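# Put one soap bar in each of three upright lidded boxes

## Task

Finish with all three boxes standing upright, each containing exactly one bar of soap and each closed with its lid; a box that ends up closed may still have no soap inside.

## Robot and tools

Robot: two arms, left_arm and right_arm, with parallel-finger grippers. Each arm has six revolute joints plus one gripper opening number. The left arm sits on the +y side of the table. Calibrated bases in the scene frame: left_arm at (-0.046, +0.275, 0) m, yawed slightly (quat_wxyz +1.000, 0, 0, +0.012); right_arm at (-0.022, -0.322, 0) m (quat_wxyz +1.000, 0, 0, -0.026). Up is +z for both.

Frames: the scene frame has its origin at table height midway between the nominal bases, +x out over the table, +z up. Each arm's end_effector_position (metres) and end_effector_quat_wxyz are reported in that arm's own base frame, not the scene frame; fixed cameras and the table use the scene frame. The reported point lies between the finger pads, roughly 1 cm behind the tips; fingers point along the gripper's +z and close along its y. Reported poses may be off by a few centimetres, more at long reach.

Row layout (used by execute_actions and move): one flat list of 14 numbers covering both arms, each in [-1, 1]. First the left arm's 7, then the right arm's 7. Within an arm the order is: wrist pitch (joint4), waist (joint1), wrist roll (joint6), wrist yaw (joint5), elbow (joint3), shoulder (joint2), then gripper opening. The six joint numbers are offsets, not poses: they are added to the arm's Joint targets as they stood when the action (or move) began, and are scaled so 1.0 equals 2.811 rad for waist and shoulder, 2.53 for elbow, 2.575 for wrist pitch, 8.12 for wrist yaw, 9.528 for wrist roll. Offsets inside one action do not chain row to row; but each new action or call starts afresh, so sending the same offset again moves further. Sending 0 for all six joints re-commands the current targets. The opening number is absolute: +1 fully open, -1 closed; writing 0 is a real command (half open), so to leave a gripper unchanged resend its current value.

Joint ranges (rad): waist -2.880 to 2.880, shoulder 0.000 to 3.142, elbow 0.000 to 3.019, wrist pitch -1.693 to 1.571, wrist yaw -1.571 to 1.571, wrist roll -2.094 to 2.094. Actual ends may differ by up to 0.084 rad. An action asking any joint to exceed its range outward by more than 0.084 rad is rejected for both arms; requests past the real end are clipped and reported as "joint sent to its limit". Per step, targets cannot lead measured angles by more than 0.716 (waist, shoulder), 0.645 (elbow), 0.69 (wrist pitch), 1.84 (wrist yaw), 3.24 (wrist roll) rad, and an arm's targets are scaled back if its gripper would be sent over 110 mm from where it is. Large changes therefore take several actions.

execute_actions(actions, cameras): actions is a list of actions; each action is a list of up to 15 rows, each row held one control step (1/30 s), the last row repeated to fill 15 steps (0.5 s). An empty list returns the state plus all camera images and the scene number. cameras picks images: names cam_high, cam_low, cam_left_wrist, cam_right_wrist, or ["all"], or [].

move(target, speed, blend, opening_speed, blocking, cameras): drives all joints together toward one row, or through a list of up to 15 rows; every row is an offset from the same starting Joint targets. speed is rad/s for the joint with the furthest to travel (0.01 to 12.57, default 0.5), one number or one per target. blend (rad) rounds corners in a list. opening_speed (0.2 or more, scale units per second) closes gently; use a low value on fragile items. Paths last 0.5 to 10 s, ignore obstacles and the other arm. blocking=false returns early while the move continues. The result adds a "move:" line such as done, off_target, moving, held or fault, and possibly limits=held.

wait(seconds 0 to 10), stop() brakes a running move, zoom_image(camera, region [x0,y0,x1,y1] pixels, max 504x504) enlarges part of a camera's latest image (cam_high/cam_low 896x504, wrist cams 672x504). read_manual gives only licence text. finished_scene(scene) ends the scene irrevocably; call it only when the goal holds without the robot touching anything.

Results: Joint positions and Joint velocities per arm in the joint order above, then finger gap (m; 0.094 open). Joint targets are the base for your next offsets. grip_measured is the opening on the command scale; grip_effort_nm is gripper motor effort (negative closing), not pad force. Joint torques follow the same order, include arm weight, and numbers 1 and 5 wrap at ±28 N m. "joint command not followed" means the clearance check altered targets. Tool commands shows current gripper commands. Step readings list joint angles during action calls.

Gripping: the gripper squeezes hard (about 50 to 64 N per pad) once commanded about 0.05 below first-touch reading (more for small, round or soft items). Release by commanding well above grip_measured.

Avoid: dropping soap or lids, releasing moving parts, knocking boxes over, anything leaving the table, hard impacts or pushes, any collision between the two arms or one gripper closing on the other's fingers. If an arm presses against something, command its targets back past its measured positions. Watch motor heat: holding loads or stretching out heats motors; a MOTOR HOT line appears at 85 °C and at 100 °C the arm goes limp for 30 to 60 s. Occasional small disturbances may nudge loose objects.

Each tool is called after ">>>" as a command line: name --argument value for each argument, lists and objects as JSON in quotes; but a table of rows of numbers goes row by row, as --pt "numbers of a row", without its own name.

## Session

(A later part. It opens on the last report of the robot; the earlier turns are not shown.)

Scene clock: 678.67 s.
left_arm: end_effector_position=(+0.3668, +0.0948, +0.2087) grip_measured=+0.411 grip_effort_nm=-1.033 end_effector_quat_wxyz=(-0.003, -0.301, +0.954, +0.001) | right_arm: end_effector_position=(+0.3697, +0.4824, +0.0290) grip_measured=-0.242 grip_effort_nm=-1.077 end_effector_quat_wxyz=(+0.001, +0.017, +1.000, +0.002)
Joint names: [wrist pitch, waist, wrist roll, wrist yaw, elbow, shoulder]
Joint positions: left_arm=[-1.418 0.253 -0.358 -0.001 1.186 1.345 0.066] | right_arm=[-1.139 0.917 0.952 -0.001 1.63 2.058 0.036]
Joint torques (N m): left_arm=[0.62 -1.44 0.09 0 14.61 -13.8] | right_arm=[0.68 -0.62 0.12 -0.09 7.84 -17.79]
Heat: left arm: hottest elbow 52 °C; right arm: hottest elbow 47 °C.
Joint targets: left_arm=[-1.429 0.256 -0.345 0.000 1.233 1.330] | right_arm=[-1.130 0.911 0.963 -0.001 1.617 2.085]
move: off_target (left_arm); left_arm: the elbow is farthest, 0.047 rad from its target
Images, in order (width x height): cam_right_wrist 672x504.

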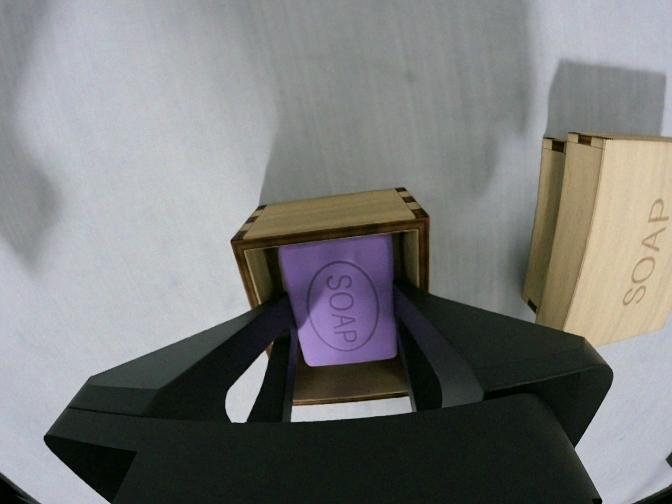

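>>> move --target '[0,0,0,0,0,0,0.22,0,0,0,0,0,0,-0.15]' --opening_speed 0.2 --cameras '["cam_right_wrist"]'

>>> zoom_image --camera "cam_right_wrist" --region '[220, 130, 460, 380]'

Scene clock: 696.83 s.
left_arm: end_effector_position=(+0.3668, +0.0948, +0.2087) grip_measured=+0.411 grip_effort_nm=-1.028 end_effector_quat_wxyz=(-0.003, -0.301, +0.954, +0.001) | right_arm: end_effector_position=(+0.3697, +0.4824, +0.0290) grip_measured=-0.164 grip_effort_nm=0.652 end_effector_quat_wxyz=(+0.001, +0.017, +1.000, +0.002)
Joint names: [wrist pitch, waist, wrist roll, wrist yaw, elbow, shoulder]
Joint positions: left_arm=[-1.418 0.253 -0.358 -0.001 1.186 1.345 0.066] | right_arm=[-1.138 0.917 0.952 -0.001 1.63 2.058 0.039]
Joint torques (N m): left_arm=[0.61 -1.38 0.09 0 14.63 -13.74] | right_arm=[0.69 -0.62 0.12 -0.09 7.86 -18.02]
Motor temperatures (°C): left_arm=[28 30 29 28 53 34 33] | right_arm=[31 33 28 30 45 35 32]
Heat: left arm: hottest elbow 53 °C; right arm: hottest elbow 45 °C.
Joint targets: left_arm=[-1.429 0.256 -0.345 0.000 1.233 1.330] | right_arm=[-1.130 0.911 0.963 -0.001 1.617 2.085]
move: off_target (left_arm); left_arm: the elbow is farthest, 0.047 rad from its target
Images, in order (width x height): cam_right_wrist 672x504.

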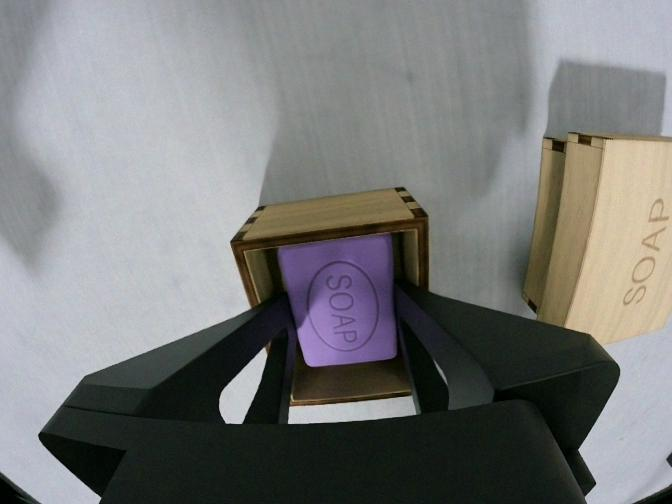

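Scaled by 2.016 from the camera's 672x504 image, which has a finer 960x720 frame.

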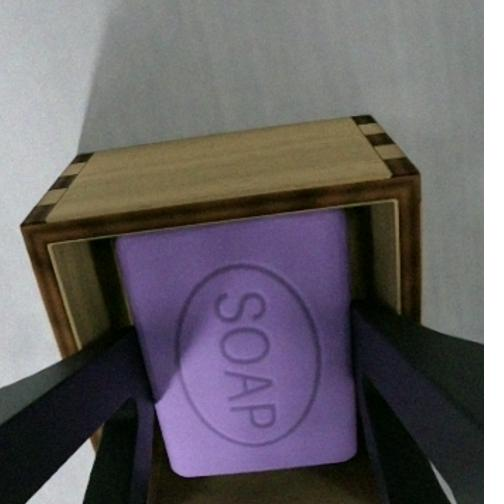

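>>> move --pt "0 0 0 0 0 0 0.22 0 0 0 0 0 0 -0.1" --pt "0 0 0 0 0 0 0.22 -0.0078 0 0 0 0.0249 -0.0132 -0.1" --pt "0 0 0 0 0 0 0.22 -0.0893 0 0 0 0.0771 -0.043 -0.1" --speed 0.12 --opening_speed 0.2 --cameras '["all"]'

Scene clock: 713.53 s.
left_arm: end_effector_position=(+0.3668, +0.0948, +0.2087) grip_measured=+0.411 grip_effort_nm=-1.033 end_effector_quat_wxyz=(-0.003, -0.301, +0.954, +0.001) | right_arm: end_effector_position=(+0.3677, +0.4798, +0.1178) grip_measured=-0.147 grip_effort_nm=1.194 end_effector_quat_wxyz=(-0.004, +0.017, +1.000, -0.004)
Joint names: [wrist pitch, waist, wrist roll, wrist yaw, elbow, shoulder]
Joint positions: left_arm=[-1.418 0.253 -0.358 -0.001 1.186 1.345 0.066] | right_arm=[-1.352 0.917 0.952 -0.001 1.752 1.981 0.04]
Joint torques (N m): left_arm=[0.61 -1.32 0.09 0 14.63 -13.74] | right_arm=[0.1 -0.62 0.11 -0.09 14.74 -21.42]
Heat: left arm: hottest elbow 53 °C; right arm: hottest elbow 45 °C.
Joint targets: left_arm=[-1.429 0.256 -0.345 0.000 1.233 1.330] | right_arm=[-1.360 0.911 0.963 -0.001 1.813 1.964]
move: off_target (left_arm, right_arm); left_arm: the elbow is farthest, 0.047 rad from its target; right_arm: the elbow is farthest, 0.061 rad from its target

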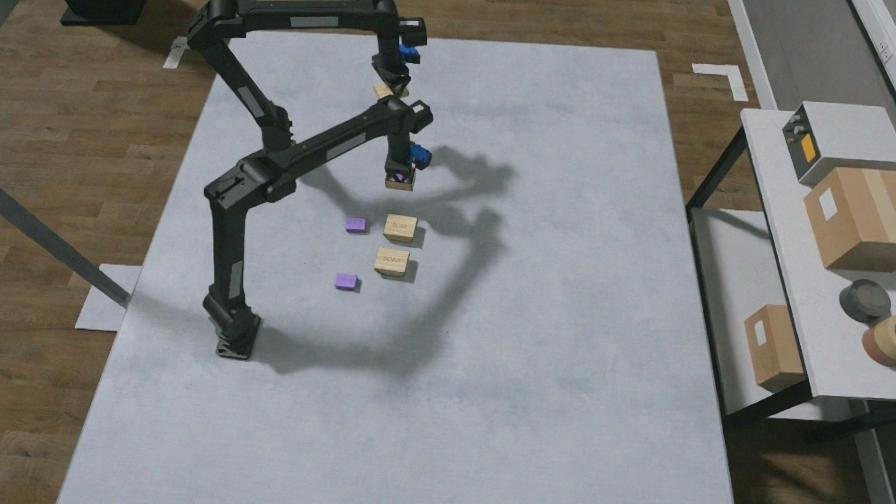

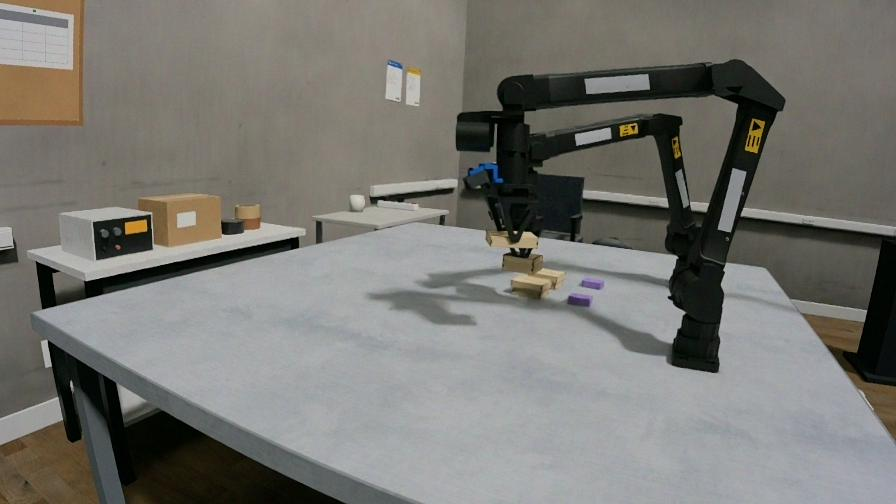

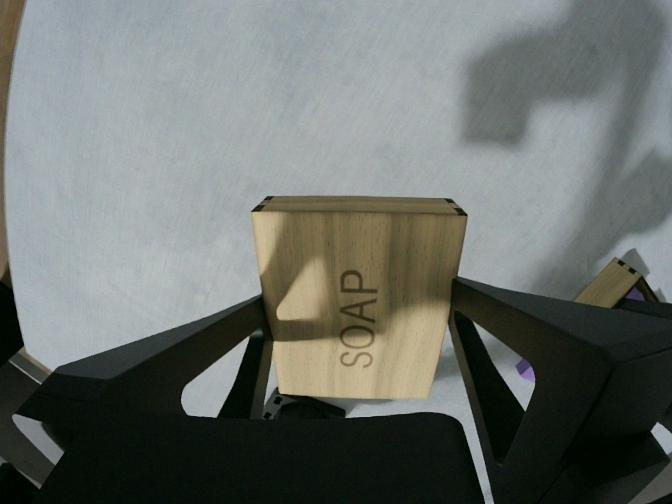

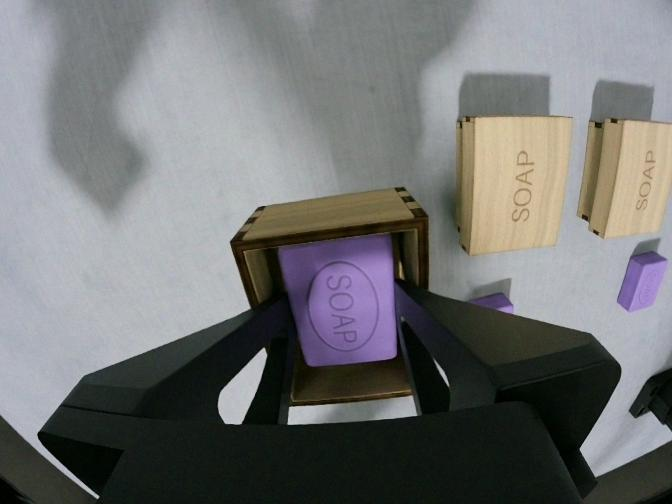

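>>> move --pt "0 0 0 0 0 0 0.22 0.076 0 0 0 -0.066 0.0366 -0.1" --pt "0 0 0 0 0 0 0.22 0.0893 0 0 0 -0.0775 0.043 -0.1" --speed '[0.15,0.05]' --cameras '["cam_low"]'

>>> zoom_image --camera "cam_low" --region '[470, 240, 590, 320]'

Scene clock: 725.17 s.
left_arm: end_effector_position=(+0.3668, +0.0948, +0.2087) grip_measured=+0.411 grip_effort_nm=-1.043 end_effector_quat_wxyz=(-0.003, -0.301, +0.954, +0.001) | right_arm: end_effector_position=(+0.3698, +0.4825, +0.0290) grip_measured=-0.147 grip_effort_nm=1.204 end_effector_quat_wxyz=(+0.001, +0.018, +1.000, +0.002)
Joint names: [wrist pitch, waist, wrist roll, wrist yaw, elbow, shoulder]
Joint positions: left_arm=[-1.418 0.253 -0.358 -0.001 1.186 1.345 0.066] | right_arm=[-1.138 0.917 0.953 -0.001 1.63 2.058 0.04]
Joint torques (N m): left_arm=[0.61 -1.44 0.09 0 14.63 -13.8] | right_arm=[0.66 -0.62 0.11 -0.09 7.87 -18.08]
Heat: left arm: hottest elbow 53 °C; right arm: hottest elbow 49 °C.
Joint targets: left_arm=[-1.429 0.256 -0.345 0.000 1.233 1.330] | right_arm=[-1.130 0.911 0.963 -0.001 1.617 2.085]
move: off_target (left_arm); left_arm: the elbow is farthest, 0.047 rad from its target
Images, in order (width x height): cam_low 896x504.

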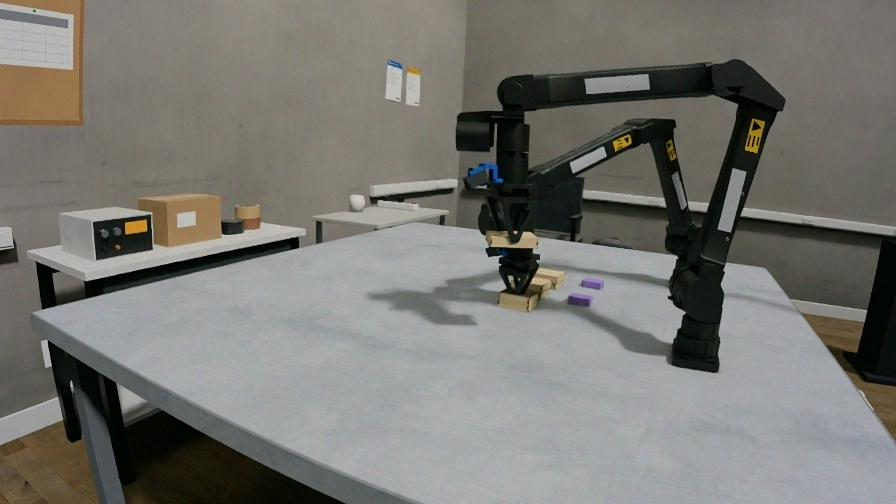

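Scaled by 4.200 from the camera's 896x504 image, which has a finer 1280x720 frame.

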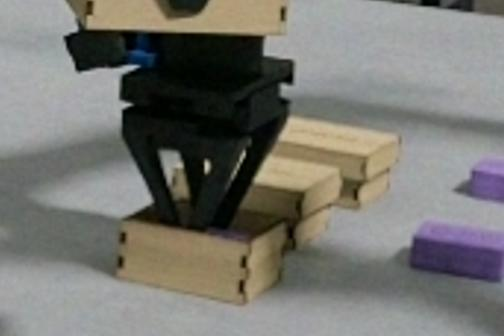

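>>> move --pt "0 0 0 0 0 0 0.22 0 0 0 0 0 0 -0.19" --pt "0 0 0 0 0 0 0.22 -0.0078 0 0 0 0.0249 -0.0132 -0.19" --pt "0 0 0 0 0 0 0.22 -0.025 0 0 0 0.035 -0.0195 -0.19" --speed 0.12 --opening_speed 0.2 --cameras '["cam_right_wrist","cam_low"]'

>>> zoom_image --camera "cam_low" --region '[470, 240, 590, 320]'

Scene clock: 740.40 s.
left_arm: end_effector_position=(+0.3668, +0.0948, +0.2087) grip_measured=+0.411 grip_effort_nm=-1.043 end_effector_quat_wxyz=(-0.003, -0.301, +0.954, +0.001) | right_arm: end_effector_position=(+0.3668, +0.4787, +0.0395) grip_measured=-0.187 grip_effort_nm=-0.217 end_effector_quat_wxyz=(-0.006, +0.018, +1.000, -0.007)
Joint names: [wrist pitch, waist, wrist roll, wrist yaw, elbow, shoulder]
Joint positions: left_arm=[-1.418 0.253 -0.358 -0.001 1.186 1.345 0.066] | right_arm=[-1.186 0.917 0.953 -0.001 1.646 2.05 0.038]
Joint torques (N m): left_arm=[0.61 -1.38 0.09 0.01 14.63 -13.8] | right_arm=[0.08 -0.62 0.12 -0.09 13.94 -21.6]
Heat: left arm: hottest elbow 53 °C; right arm: hottest elbow 47 °C.
Joint targets: left_arm=[-1.429 0.256 -0.345 0.000 1.233 1.330] | right_arm=[-1.194 0.911 0.963 -0.001 1.705 2.030]
move: off_target (left_arm, right_arm); left_arm: the elbow is farthest, 0.047 rad from its target; right_arm: the elbow is farthest, 0.060 rad from its target
Images, in order (width x height): cam_low 896x504, cam_right_wrist 672x504.

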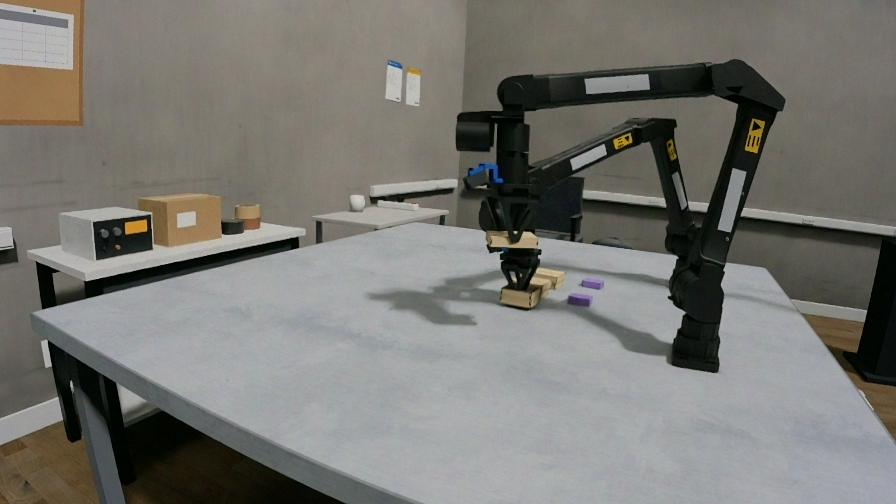

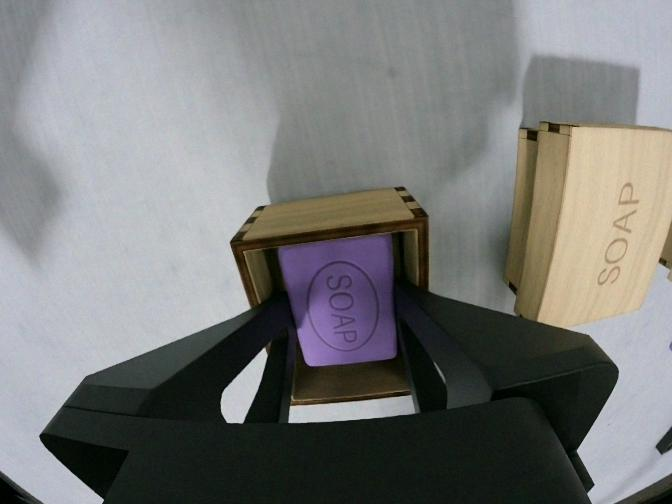

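Scaled by 4.200 from the camera's 896x504 image, which has a finer 1280x720 frame.

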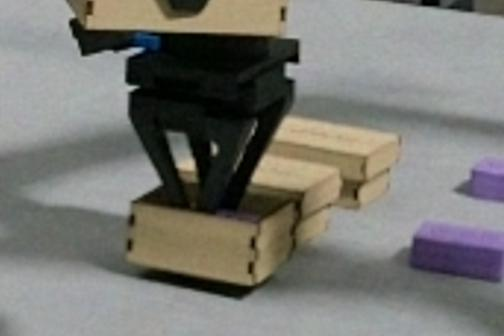

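>>> move --pt "0 0 0 0 0 0 0.22 0.015 0 0 0 -0.025 0.0125 -0.19" --pt "0 0 0 0 0 0 0.22 0.0249 0 0 0 -0.0348 0.0196 -0.19" --speed '[0.15,0.05]'

>>> move --target '[0,0,0,0,0,0,0.22,0,0,0,0,0,0,-0.215]' --opening_speed 0.2 --cameras '["cam_right_wrist","cam_low"]'

>>> zoom_image --camera "cam_right_wrist" --region '[220, 170, 460, 410]'

Scene clock: 756.73 s.
left_arm: end_effector_position=(+0.3668, +0.0948, +0.2087) grip_measured=+0.411 grip_effort_nm=-1.043 end_effector_quat_wxyz=(-0.003, -0.301, +0.954, +0.001) | right_arm: end_effector_position=(+0.3695, +0.4822, +0.0290) grip_measured=-0.187 grip_effort_nm=-0.208 end_effector_quat_wxyz=(+0.001, +0.018, +1.000, +0.002)
Joint names: [wrist pitch, waist, wrist roll, wrist yaw, elbow, shoulder]
Joint positions: left_arm=[-1.418 0.253 -0.358 -0.001 1.186 1.345 0.066] | right_arm=[-1.139 0.917 0.953 -0.001 1.63 2.058 0.038]
Joint torques (N m): left_arm=[0.64 -1.38 0.09 0.01 14.61 -13.74] | right_arm=[0.72 -0.62 0.11 -0.09 7.82 -17.96]
Motor temperatures (°C): left_arm=[28 30 29 28 54 34 33] | right_arm=[31 33 28 30 51 36 32]
Heat: left arm: hottest elbow 54 °C; right arm: hottest elbow 51 °C.
Joint targets: left_arm=[-1.429 0.256 -0.345 0.000 1.233 1.330] | right_arm=[-1.130 0.911 0.963 -0.001 1.617 2.085]
move: off_target (left_arm); left_arm: the elbow is farthest, 0.047 rad from its target

Scene clock: 757.23 s.
left_arm: end_effector_position=(+0.3668, +0.0948, +0.2087) grip_measured=+0.411 grip_effort_nm=-1.038 end_effector_quat_wxyz=(-0.003, -0.301, +0.954, +0.001) | right_arm: end_effector_position=(+0.3696, +0.4823, +0.0288) grip_measured=-0.206 grip_effort_nm=-0.540 end_effector_quat_wxyz=(+0.001, +0.018, +1.000, +0.002)
Joint names: [wrist pitch, waist, wrist roll, wrist yaw, elbow, shoulder]
Joint positions: left_arm=[-1.418 0.253 -0.358 -0.001 1.186 1.345 0.066] | right_arm=[-1.139 0.917 0.953 -0.001 1.63 2.058 0.037]
Joint torques (N m): left_arm=[0.62 -1.38 0.09 0.01 14.61 -13.74] | right_arm=[0.7 -0.62 0.11 -0.09 7.8 -18.08]
Heat: left arm: hottest elbow 54 °C; right arm: hottest elbow 51 °C.
Joint targets: left_arm=[-1.429 0.256 -0.345 0.000 1.233 1.330] | right_arm=[-1.130 0.911 0.963 -0.001 1.617 2.086]
move: off_target (left_arm); left_arm: the elbow is farthest, 0.047 rad from its target
Images, in order (width x height): cam_low 896x504, cam_right_wrist 672x504.

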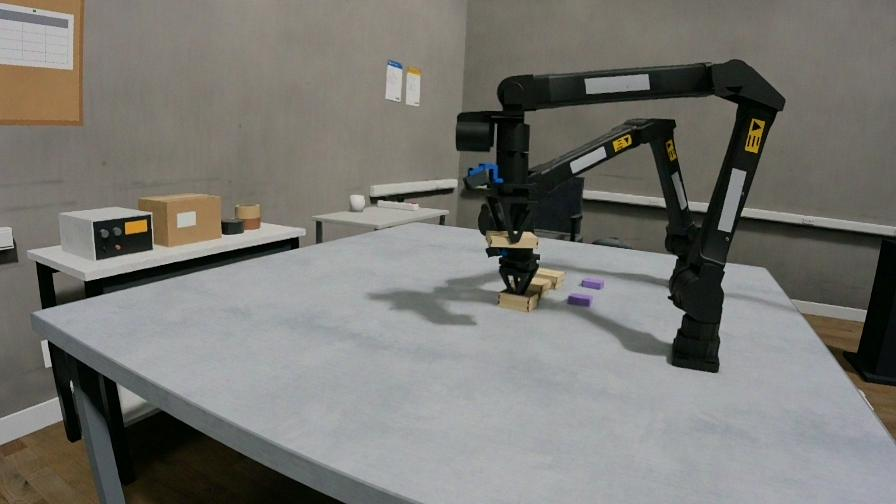

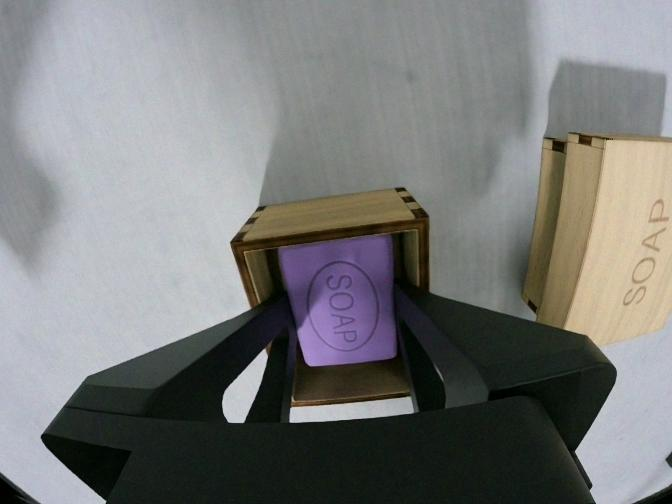

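Scaled by 2.100 from the camera's 672x504 image, which has a finer 960x720 frame.

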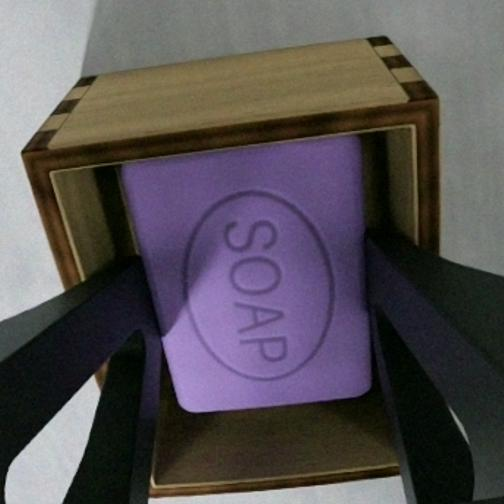

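>>> move --pt "0 0 0 0 0 0 0.22 -0.0078 0 0 0 0.0249 -0.0132 -0.215" --pt "0 0 0 0 0 0 0.22 -0.022 0 0 0 0.0335 -0.018 -0.215" --speed 0.1 --cameras '["cam_right_wrist","cam_low"]'

>>> zoom_image --camera "cam_low" --region '[470, 240, 590, 320]'

Scene clock: 780.63 s.
left_arm: end_effector_position=(+0.3668, +0.0948, +0.2087) grip_measured=+0.411 grip_effort_nm=-1.033 end_effector_quat_wxyz=(-0.003, -0.301, +0.954, +0.001) | right_arm: end_effector_position=(+0.3675, +0.4795, +0.0376) grip_measured=-0.206 grip_effort_nm=-0.540 end_effector_quat_wxyz=(-0.005, +0.018, +1.000, -0.006)
Joint names: [wrist pitch, waist, wrist roll, wrist yaw, elbow, shoulder]
Joint positions: left_arm=[-1.418 0.253 -0.358 -0.001 1.186 1.345 0.066] | right_arm=[-1.179 0.917 0.953 -0.001 1.644 2.052 0.037]
Joint torques (N m): left_arm=[0.62 -1.38 0.09 0 14.61 -13.8] | right_arm=[0.17 -0.62 0.11 -0.09 13.79 -21.77]
Heat: left arm: hottest elbow 54 °C; right arm: hottest elbow 47 °C.
Joint targets: left_arm=[-1.429 0.256 -0.345 0.000 1.233 1.330] | right_arm=[-1.187 0.911 0.963 -0.001 1.702 2.035]
move: off_target (left_arm, right_arm); left_arm: the elbow is farthest, 0.047 rad from its target; right_arm: the elbow is farthest, 0.057 rad from its target
Images, in order (width x height): cam_low 896x504, cam_right_wrist 672x504.

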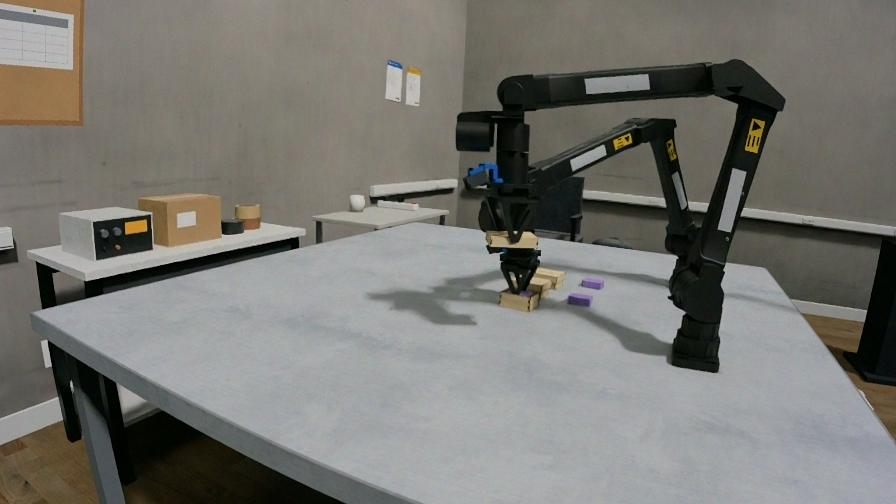

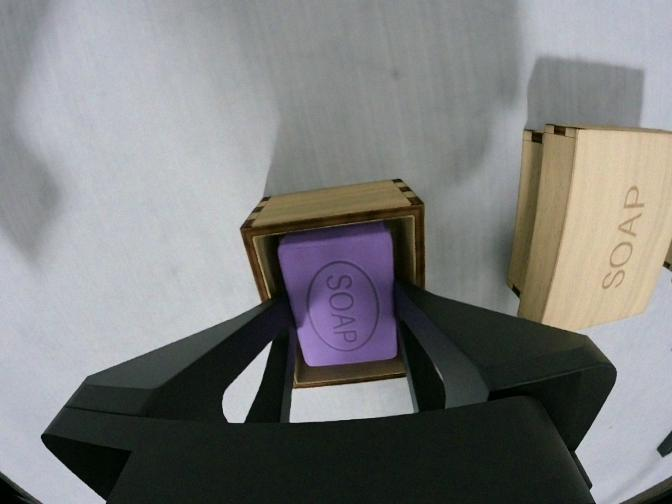

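Scaled by 4.200 from the camera's 896x504 image, which has a finer 1280x720 frame.

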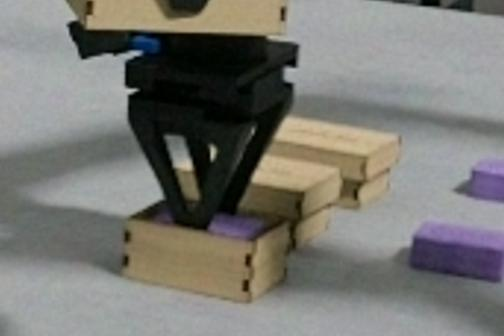

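>>> move --target '[0,0,0,0,0,0,0.22,0.019,0,0,0,-0.032,0.0164,-0.215]' --speed 0.1

>>> move --target '[0,0,0,0,0,0,0.22,0,0,0,0,0,0,-0.18]' --opening_speed 0.2 --cameras '["cam_right_wrist"]'

>>> zoom_image --camera "cam_right_wrist" --region '[220, 170, 460, 410]'

Scene clock: 800.53 s.
left_arm: end_effector_position=(+0.3668, +0.0948, +0.2087) grip_measured=+0.411 grip_effort_nm=-1.033 end_effector_quat_wxyz=(-0.003, -0.301, +0.954, +0.001) | right_arm: end_effector_position=(+0.3697, +0.4824, +0.0335) grip_measured=-0.206 grip_effort_nm=-0.549 end_effector_quat_wxyz=(+0.001, +0.018, +1.000, +0.003)
Joint names: [wrist pitch, waist, wrist roll, wrist yaw, elbow, shoulder]
Joint positions: left_arm=[-1.418 0.253 -0.358 -0.001 1.186 1.345 0.066] | right_arm=[-1.147 0.917 0.953 -0.001 1.634 2.053 0.037]
Joint torques (N m): left_arm=[0.62 -1.38 0.09 0.01 14.61 -13.74] | right_arm=[0.64 -0.62 0.11 -0.09 7.87 -17.96]
Heat: left arm: hottest elbow 54 °C; right arm: hottest elbow 52 °C.
Joint targets: left_arm=[-1.429 0.256 -0.345 0.000 1.233 1.330] | right_arm=[-1.138 0.911 0.963 -0.001 1.621 2.081]
move: off_target (left_arm); left_arm: the elbow is farthest, 0.047 rad from its target

Scene clock: 801.03 s.
left_arm: end_effector_position=(+0.3668, +0.0948, +0.2087) grip_measured=+0.411 grip_effort_nm=-1.038 end_effector_quat_wxyz=(-0.003, -0.301, +0.954, +0.001) | right_arm: end_effector_position=(+0.3698, +0.4825, +0.0335) grip_measured=-0.181 grip_effort_nm=-0.022 end_effector_quat_wxyz=(+0.001, +0.018, +1.000, +0.003)
Joint names: [wrist pitch, waist, wrist roll, wrist yaw, elbow, shoulder]
Joint positions: left_arm=[-1.418 0.253 -0.358 -0.001 1.186 1.345 0.066] | right_arm=[-1.146 0.917 0.953 -0.001 1.634 2.053 0.038]
Joint torques (N m): left_arm=[0.61 -1.44 0.09 0 14.61 -13.74] | right_arm=[0.69 -0.67 0.11 -0.09 7.86 -17.96]
Heat: left arm: hottest elbow 54 °C; right arm: hottest elbow 51 °C.
Joint targets: left_arm=[-1.429 0.256 -0.345 0.000 1.233 1.330] | right_arm=[-1.138 0.911 0.963 -0.001 1.621 2.081]
move: off_target (left_arm); left_arm: the elbow is farthest, 0.047 rad from its target
Images, in order (width x height): cam_right_wrist 672x504.

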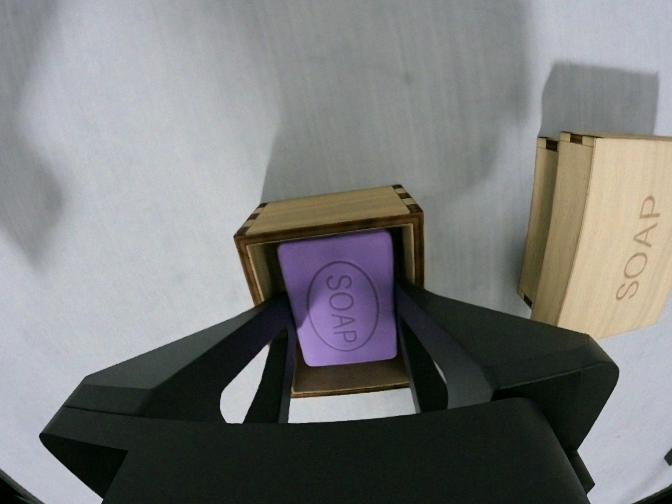

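Scaled by 2.100 from the camera's 672x504 image, which has a finer 960x720 frame.

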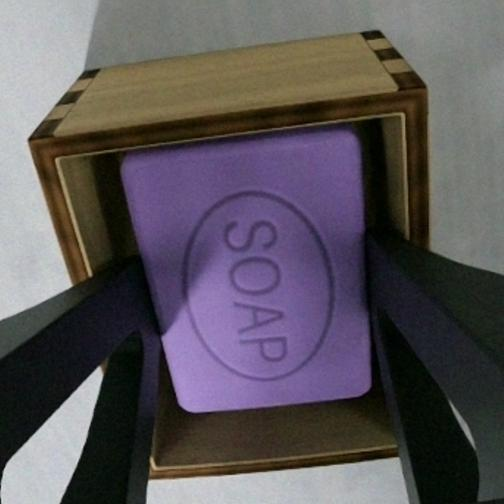

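>>> move --target '[0,0,0,0,0,0,0.22,0,0,0,0,0,0,-0.155]' --opening_speed 0.2 --cameras '["cam_right_wrist"]'

>>> zoom_image --camera "cam_right_wrist" --region '[220, 170, 460, 410]'

Scene clock: 811.33 s.
left_arm: end_effector_position=(+0.3668, +0.0948, +0.2087) grip_measured=+0.411 grip_effort_nm=-1.043 end_effector_quat_wxyz=(-0.003, -0.301, +0.954, +0.001) | right_arm: end_effector_position=(+0.3698, +0.4825, +0.0335) grip_measured=-0.157 grip_effort_nm=0.032 end_effector_quat_wxyz=(+0.001, +0.018, +1.000, +0.003)
Joint names: [wrist pitch, waist, wrist roll, wrist yaw, elbow, shoulder]
Joint positions: left_arm=[-1.418 0.253 -0.358 -0.001 1.186 1.345 0.066] | right_arm=[-1.146 0.917 0.953 -0.001 1.634 2.053 0.04]
Joint velocities: left_arm=[0.002 -0.005 -0.007 -0.168 -0.002 0.005 0] | right_arm=[within noise]
Joint torques (N m): left_arm=[0.61 -1.38 0.09 0 14.63 -13.74] | right_arm=[0.69 -0.56 0.11 -0.09 7.87 -17.9]
Heat: left arm: hottest elbow 54 °C; right arm: hottest elbow 50 °C.
Joint targets: left_arm=[-1.429 0.256 -0.345 0.000 1.233 1.330] | right_arm=[-1.138 0.911 0.963 -0.001 1.621 2.081]
move: off_target (left_arm); left_arm: the elbow is farthest, 0.047 rad from its target
Images, in order (width x height): cam_right_wrist 672x504.

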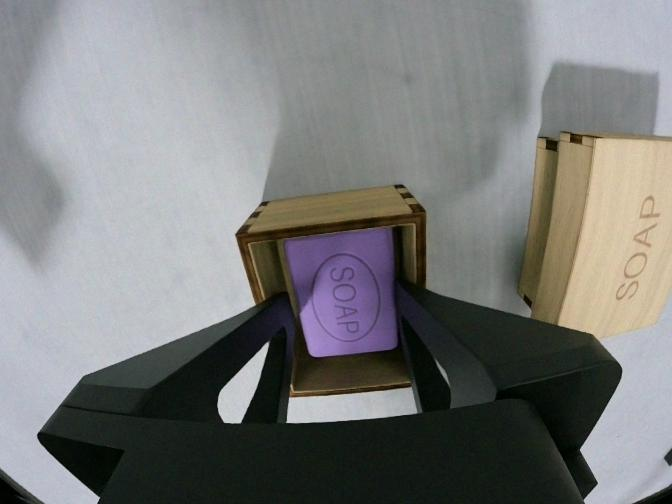

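Scaled by 2.100 from the camera's 672x504 image, which has a finer 960x720 frame.

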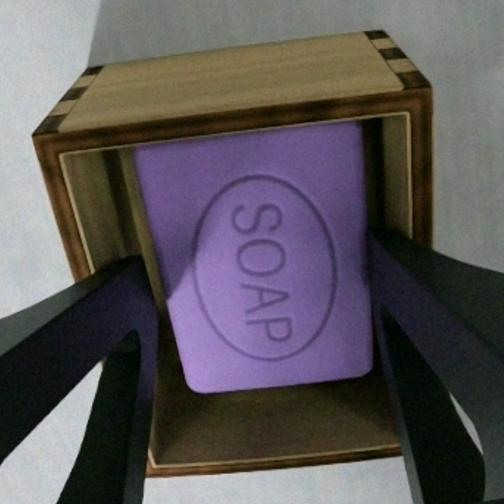

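>>> move --pt "0 0 0 0 0 0 0.22 -0.0078 0 0 0 0.0237 -0.0125 -0.165" --pt "0 0 0 0 0 0 0.22 -0.026 0 0 0 0.0354 -0.0192 -0.165" --speed 0.1 --cameras '["cam_right_wrist","cam_low"]'

>>> zoom_image --camera "cam_low" --region '[470, 240, 590, 320]'

Scene clock: 823.83 s.
left_arm: end_effector_position=(+0.3668, +0.0948, +0.2087) grip_measured=+0.411 grip_effort_nm=-1.043 end_effector_quat_wxyz=(-0.003, -0.301, +0.954, +0.001) | right_arm: end_effector_position=(+0.3682, +0.4804, +0.0492) grip_measured=-0.163 grip_effort_nm=-0.125 end_effector_quat_wxyz=(-0.003, +0.018, +1.000, -0.003)
Joint names: [wrist pitch, waist, wrist roll, wrist yaw, elbow, shoulder]
Joint positions: left_arm=[-1.418 0.253 -0.358 -0.001 1.186 1.345 0.066] | right_arm=[-1.197 0.917 0.953 -0.001 1.656 2.039 0.039]
Joint torques (N m): left_arm=[0.62 -1.38 0.09 0 14.63 -13.8] | right_arm=[-0.02 -0.62 0.11 -0.09 13.64 -20.78]
Heat: left arm: hottest elbow 54 °C; right arm: hottest elbow 49 °C.
Joint targets: left_arm=[-1.429 0.256 -0.345 0.000 1.233 1.330] | right_arm=[-1.205 0.911 0.963 -0.001 1.710 2.027]
move: off_target (left_arm, right_arm); left_arm: the elbow is farthest, 0.047 rad from its target; right_arm: the elbow is farthest, 0.055 rad from its target
Images, in order (width x height): cam_low 896x504, cam_right_wrist 672x504.

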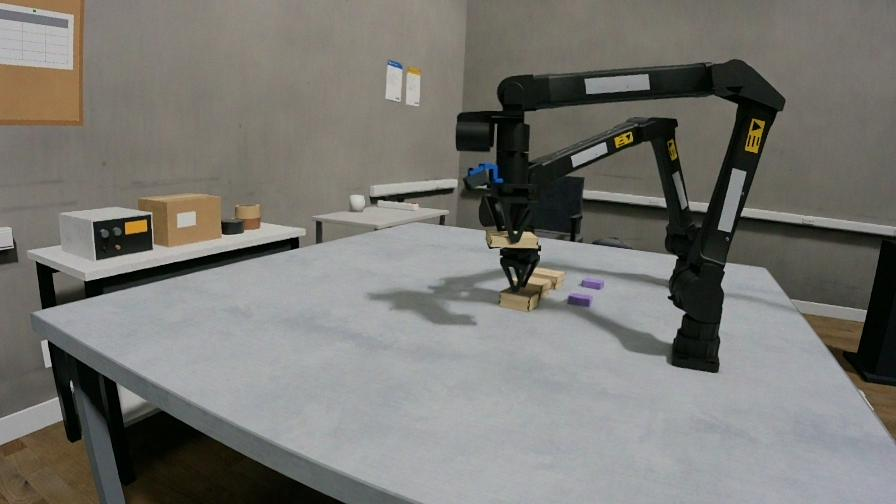

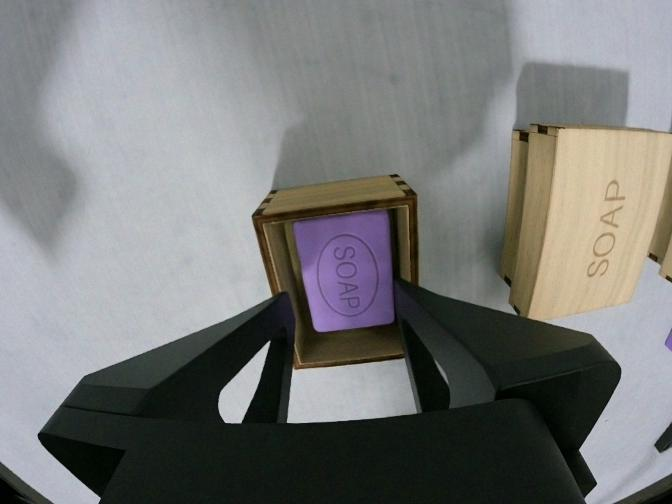

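Scaled by 4.200 from the camera's 896x504 image, which has a finer 1280x720 frame.

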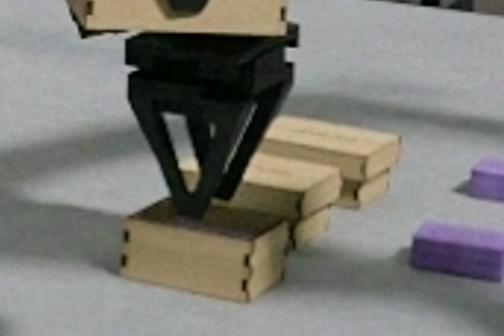

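>>> move --pt "0 0 0 0 0 0 0.22 -0.0602 0 0 0 0.0407 -0.0224 -0.165" --pt "0 0 0 0 0 0 0.22 -0.0039 0.0253 -0.0171 0 -0.1858 -0.159 1" --speed '[0.2,0.6]' --blend 0.02 --cameras '["all"]'

>>> zoom_image --camera "cam_low" --region '[470, 240, 590, 320]'

>>> zoom_image --camera "cam_high" --region '[350, 170, 450, 290]'

Scene clock: 888.33 s.
left_arm: end_effector_position=(+0.3668, +0.0948, +0.2087) grip_measured=+0.411 grip_effort_nm=-1.038 end_effector_quat_wxyz=(-0.003, -0.301, +0.954, +0.001) | right_arm: end_effector_position=(+0.2591, +0.3813, +0.1374) grip_measured=+0.998 grip_effort_nm=0.032 end_effector_quat_wxyz=(+0.004, -0.081, +0.997, +0.006)
Joint names: [wrist pitch, waist, wrist roll, wrist yaw, elbow, shoulder]
Joint positions: left_arm=[-1.418 0.253 -0.358 -0.001 1.186 1.345 0.066] | right_arm=[-1.223 0.975 0.812 -0.001 1.256 1.588 0.094]
Joint torques (N m): left_arm=[0.62 -1.44 0.09 0.01 14.61 -13.74] | right_arm=[0.72 0.67 -0.1 -0.09 8.03 -14.33]
Motor temperatures (°C): left_arm=[27 29 29 28 55 34 34] | right_arm=[31 33 28 30 56 37 30]
Heat: left arm: hottest elbow 55 °C; right arm: hottest elbow 56 °C.
Joint targets: left_arm=[-1.429 0.256 -0.345 0.000 1.233 1.330] | right_arm=[-1.215 0.982 0.800 -0.001 1.241 1.580]
move: off_target (left_arm); left_arm: the elbow is farthest, 0.047 rad from its target

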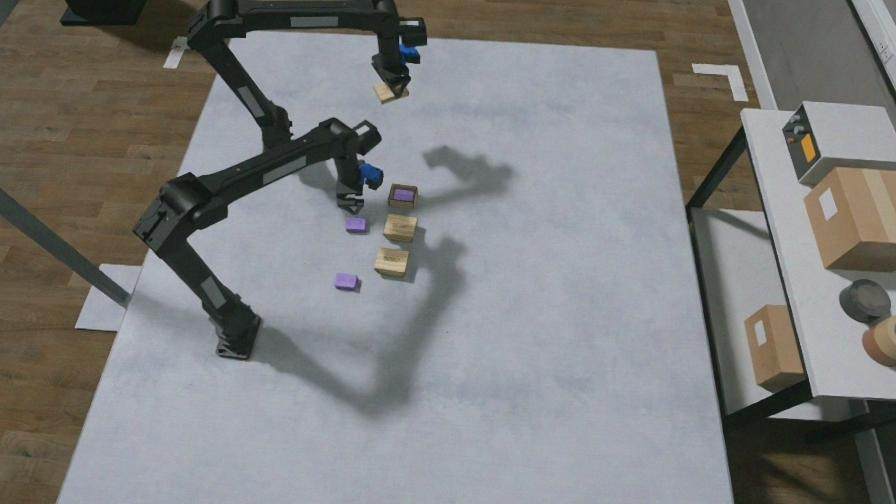

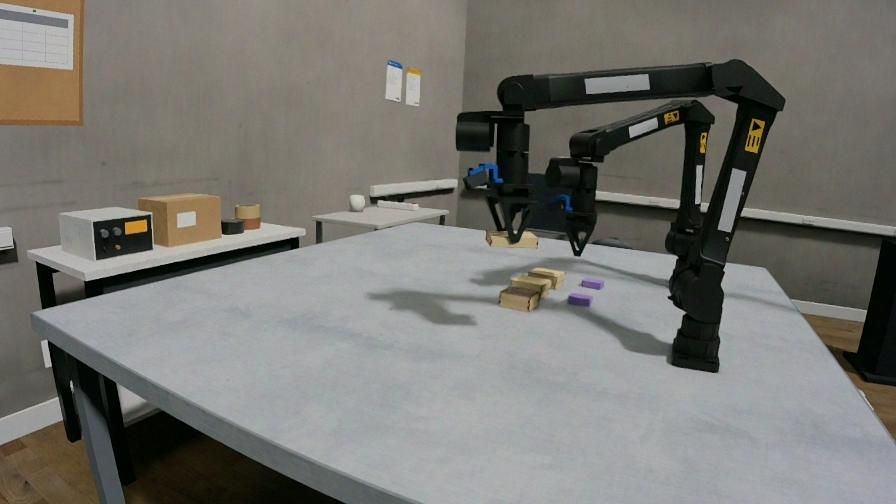

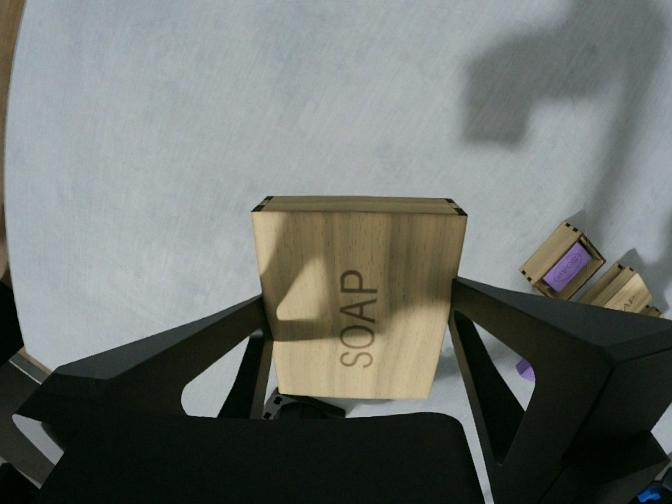

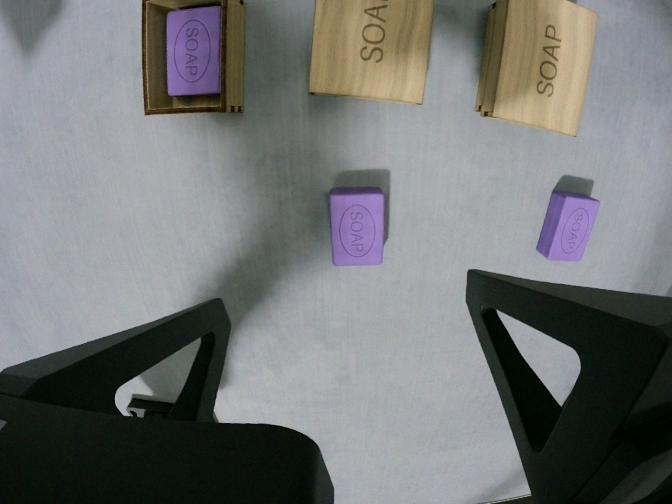

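Scaled by 4.200 from the camera's 896x504 image, which has a finer 1280x720 frame.

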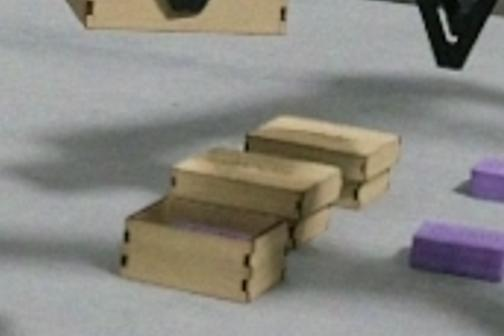

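Scaled by 4.200 from the camera's 896x504 image, which has a finer 1280x720 frame.

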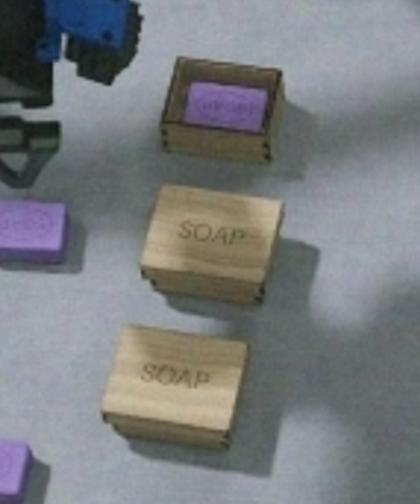

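>>> move --target '[0.1188,-0.2177,0.0026,0,-0.0415,0.0928,0.22,0,0,0,0,0,0,1]' --speed 0.5 --cameras '["cam_left_wrist","cam_low","cam_high"]'

>>> zoom_image --camera "cam_low" --region '[470, 240, 590, 320]'

>>> zoom_image --camera "cam_high" --region '[350, 150, 450, 250]'

>>> zoom_image --camera "cam_left_wrist" --region '[230, 130, 490, 300]'

Scene clock: 916.93 s.
left_arm: end_effector_position=(+0.4204, -0.1030, +0.1250) grip_measured=+0.411 grip_effort_nm=-1.043 end_effector_quat_wxyz=(+0.004, -0.050, +0.999, -0.001) | right_arm: end_effector_position=(+0.2590, +0.3812, +0.1372) grip_measured=+0.998 grip_effort_nm=0.042 end_effector_quat_wxyz=(+0.004, -0.082, +0.997, +0.006)
Joint names: [wrist pitch, waist, wrist roll, wrist yaw, elbow, shoulder]
Joint positions: left_arm=[-1.185 -0.239 -0.34 -0.001 1.156 1.533 0.066] | right_arm=[-1.223 0.975 0.811 -0.001 1.255 1.588 0.094]
Joint torques (N m): left_arm=[0.73 -1.08 -0.07 -0.11 10.21 -16.73] | right_arm=[0.73 0.62 -0.09 -0.09 8.06 -14.33]
Motor temperatures (°C): left_arm=[27 29 29 28 56 34 34] | right_arm=[31 33 28 30 49 38 30]
Heat: left arm: hottest elbow 56 °C; right arm: hottest elbow 49 °C.
Joint targets: left_arm=[-1.194 -0.233 -0.340 -0.002 1.161 1.518] | right_arm=[-1.215 0.982 0.800 -0.001 1.240 1.580]
move: held (left_arm; a check stopped the path); limits=held; left_arm: the waist is farthest, 0.117 rad from its target
joint command not followed: on one or more control steps a check withheld the commanded joint targets of the left arm, and it was not sent them on those steps.
cause: the commanded joint targets, or the way to them, would bring a part of the robot too close to another arm (this arm's forearm (the part past the elbow) and the right arm's wrist (the part past the wrist pitch)).
Images, in order (width x height): cam_high 896x504, cam_low 896x504, cam_left_wrist 672x504.

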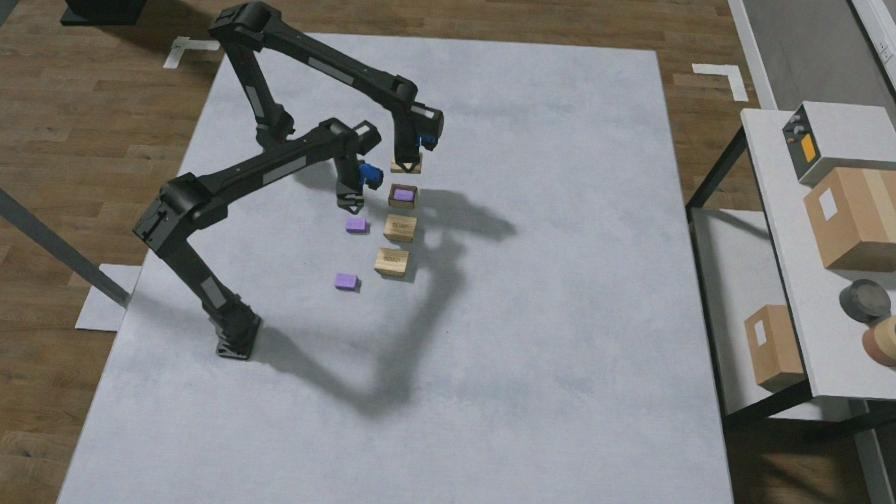

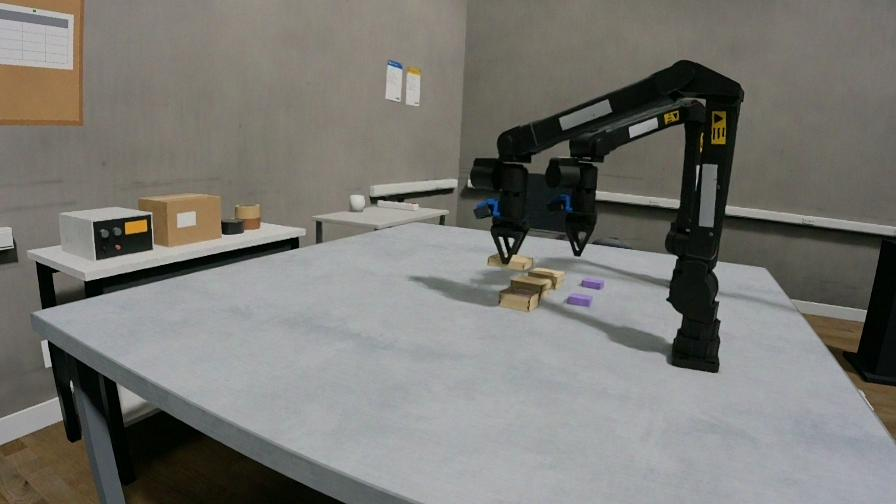

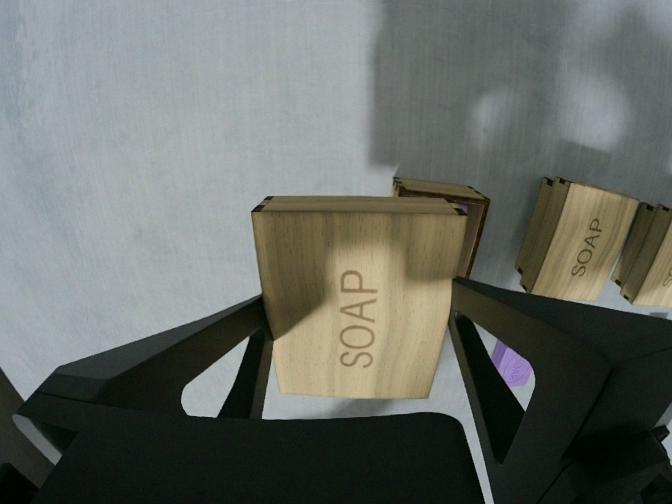

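Scaled by 4.200 from the camera's 896x504 image, which has a finer 1280x720 frame.

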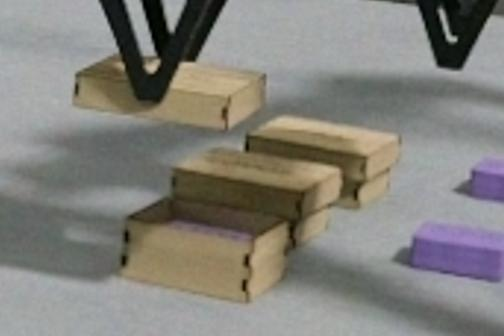

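Scaled by 5.040 from the camera's 896x504 image, which has a finer 1280x720 frame.

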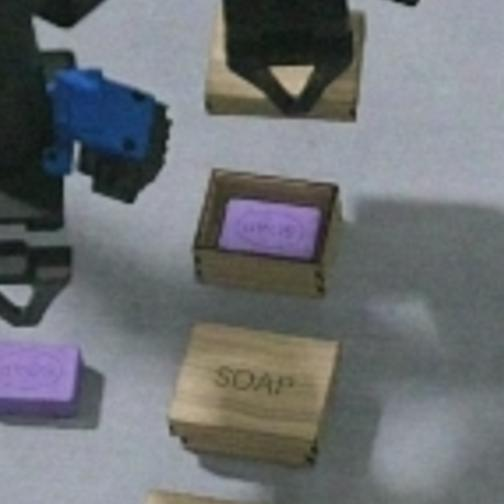

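Scaled by 1.938 from the camera's 672x504 image, which has a finer 960x720 frame.

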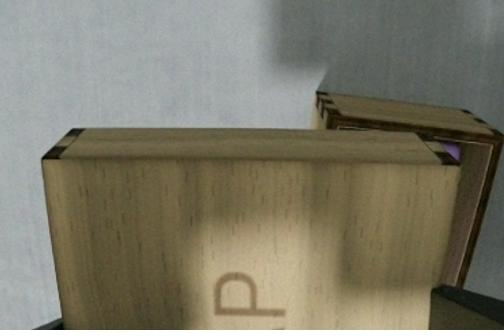

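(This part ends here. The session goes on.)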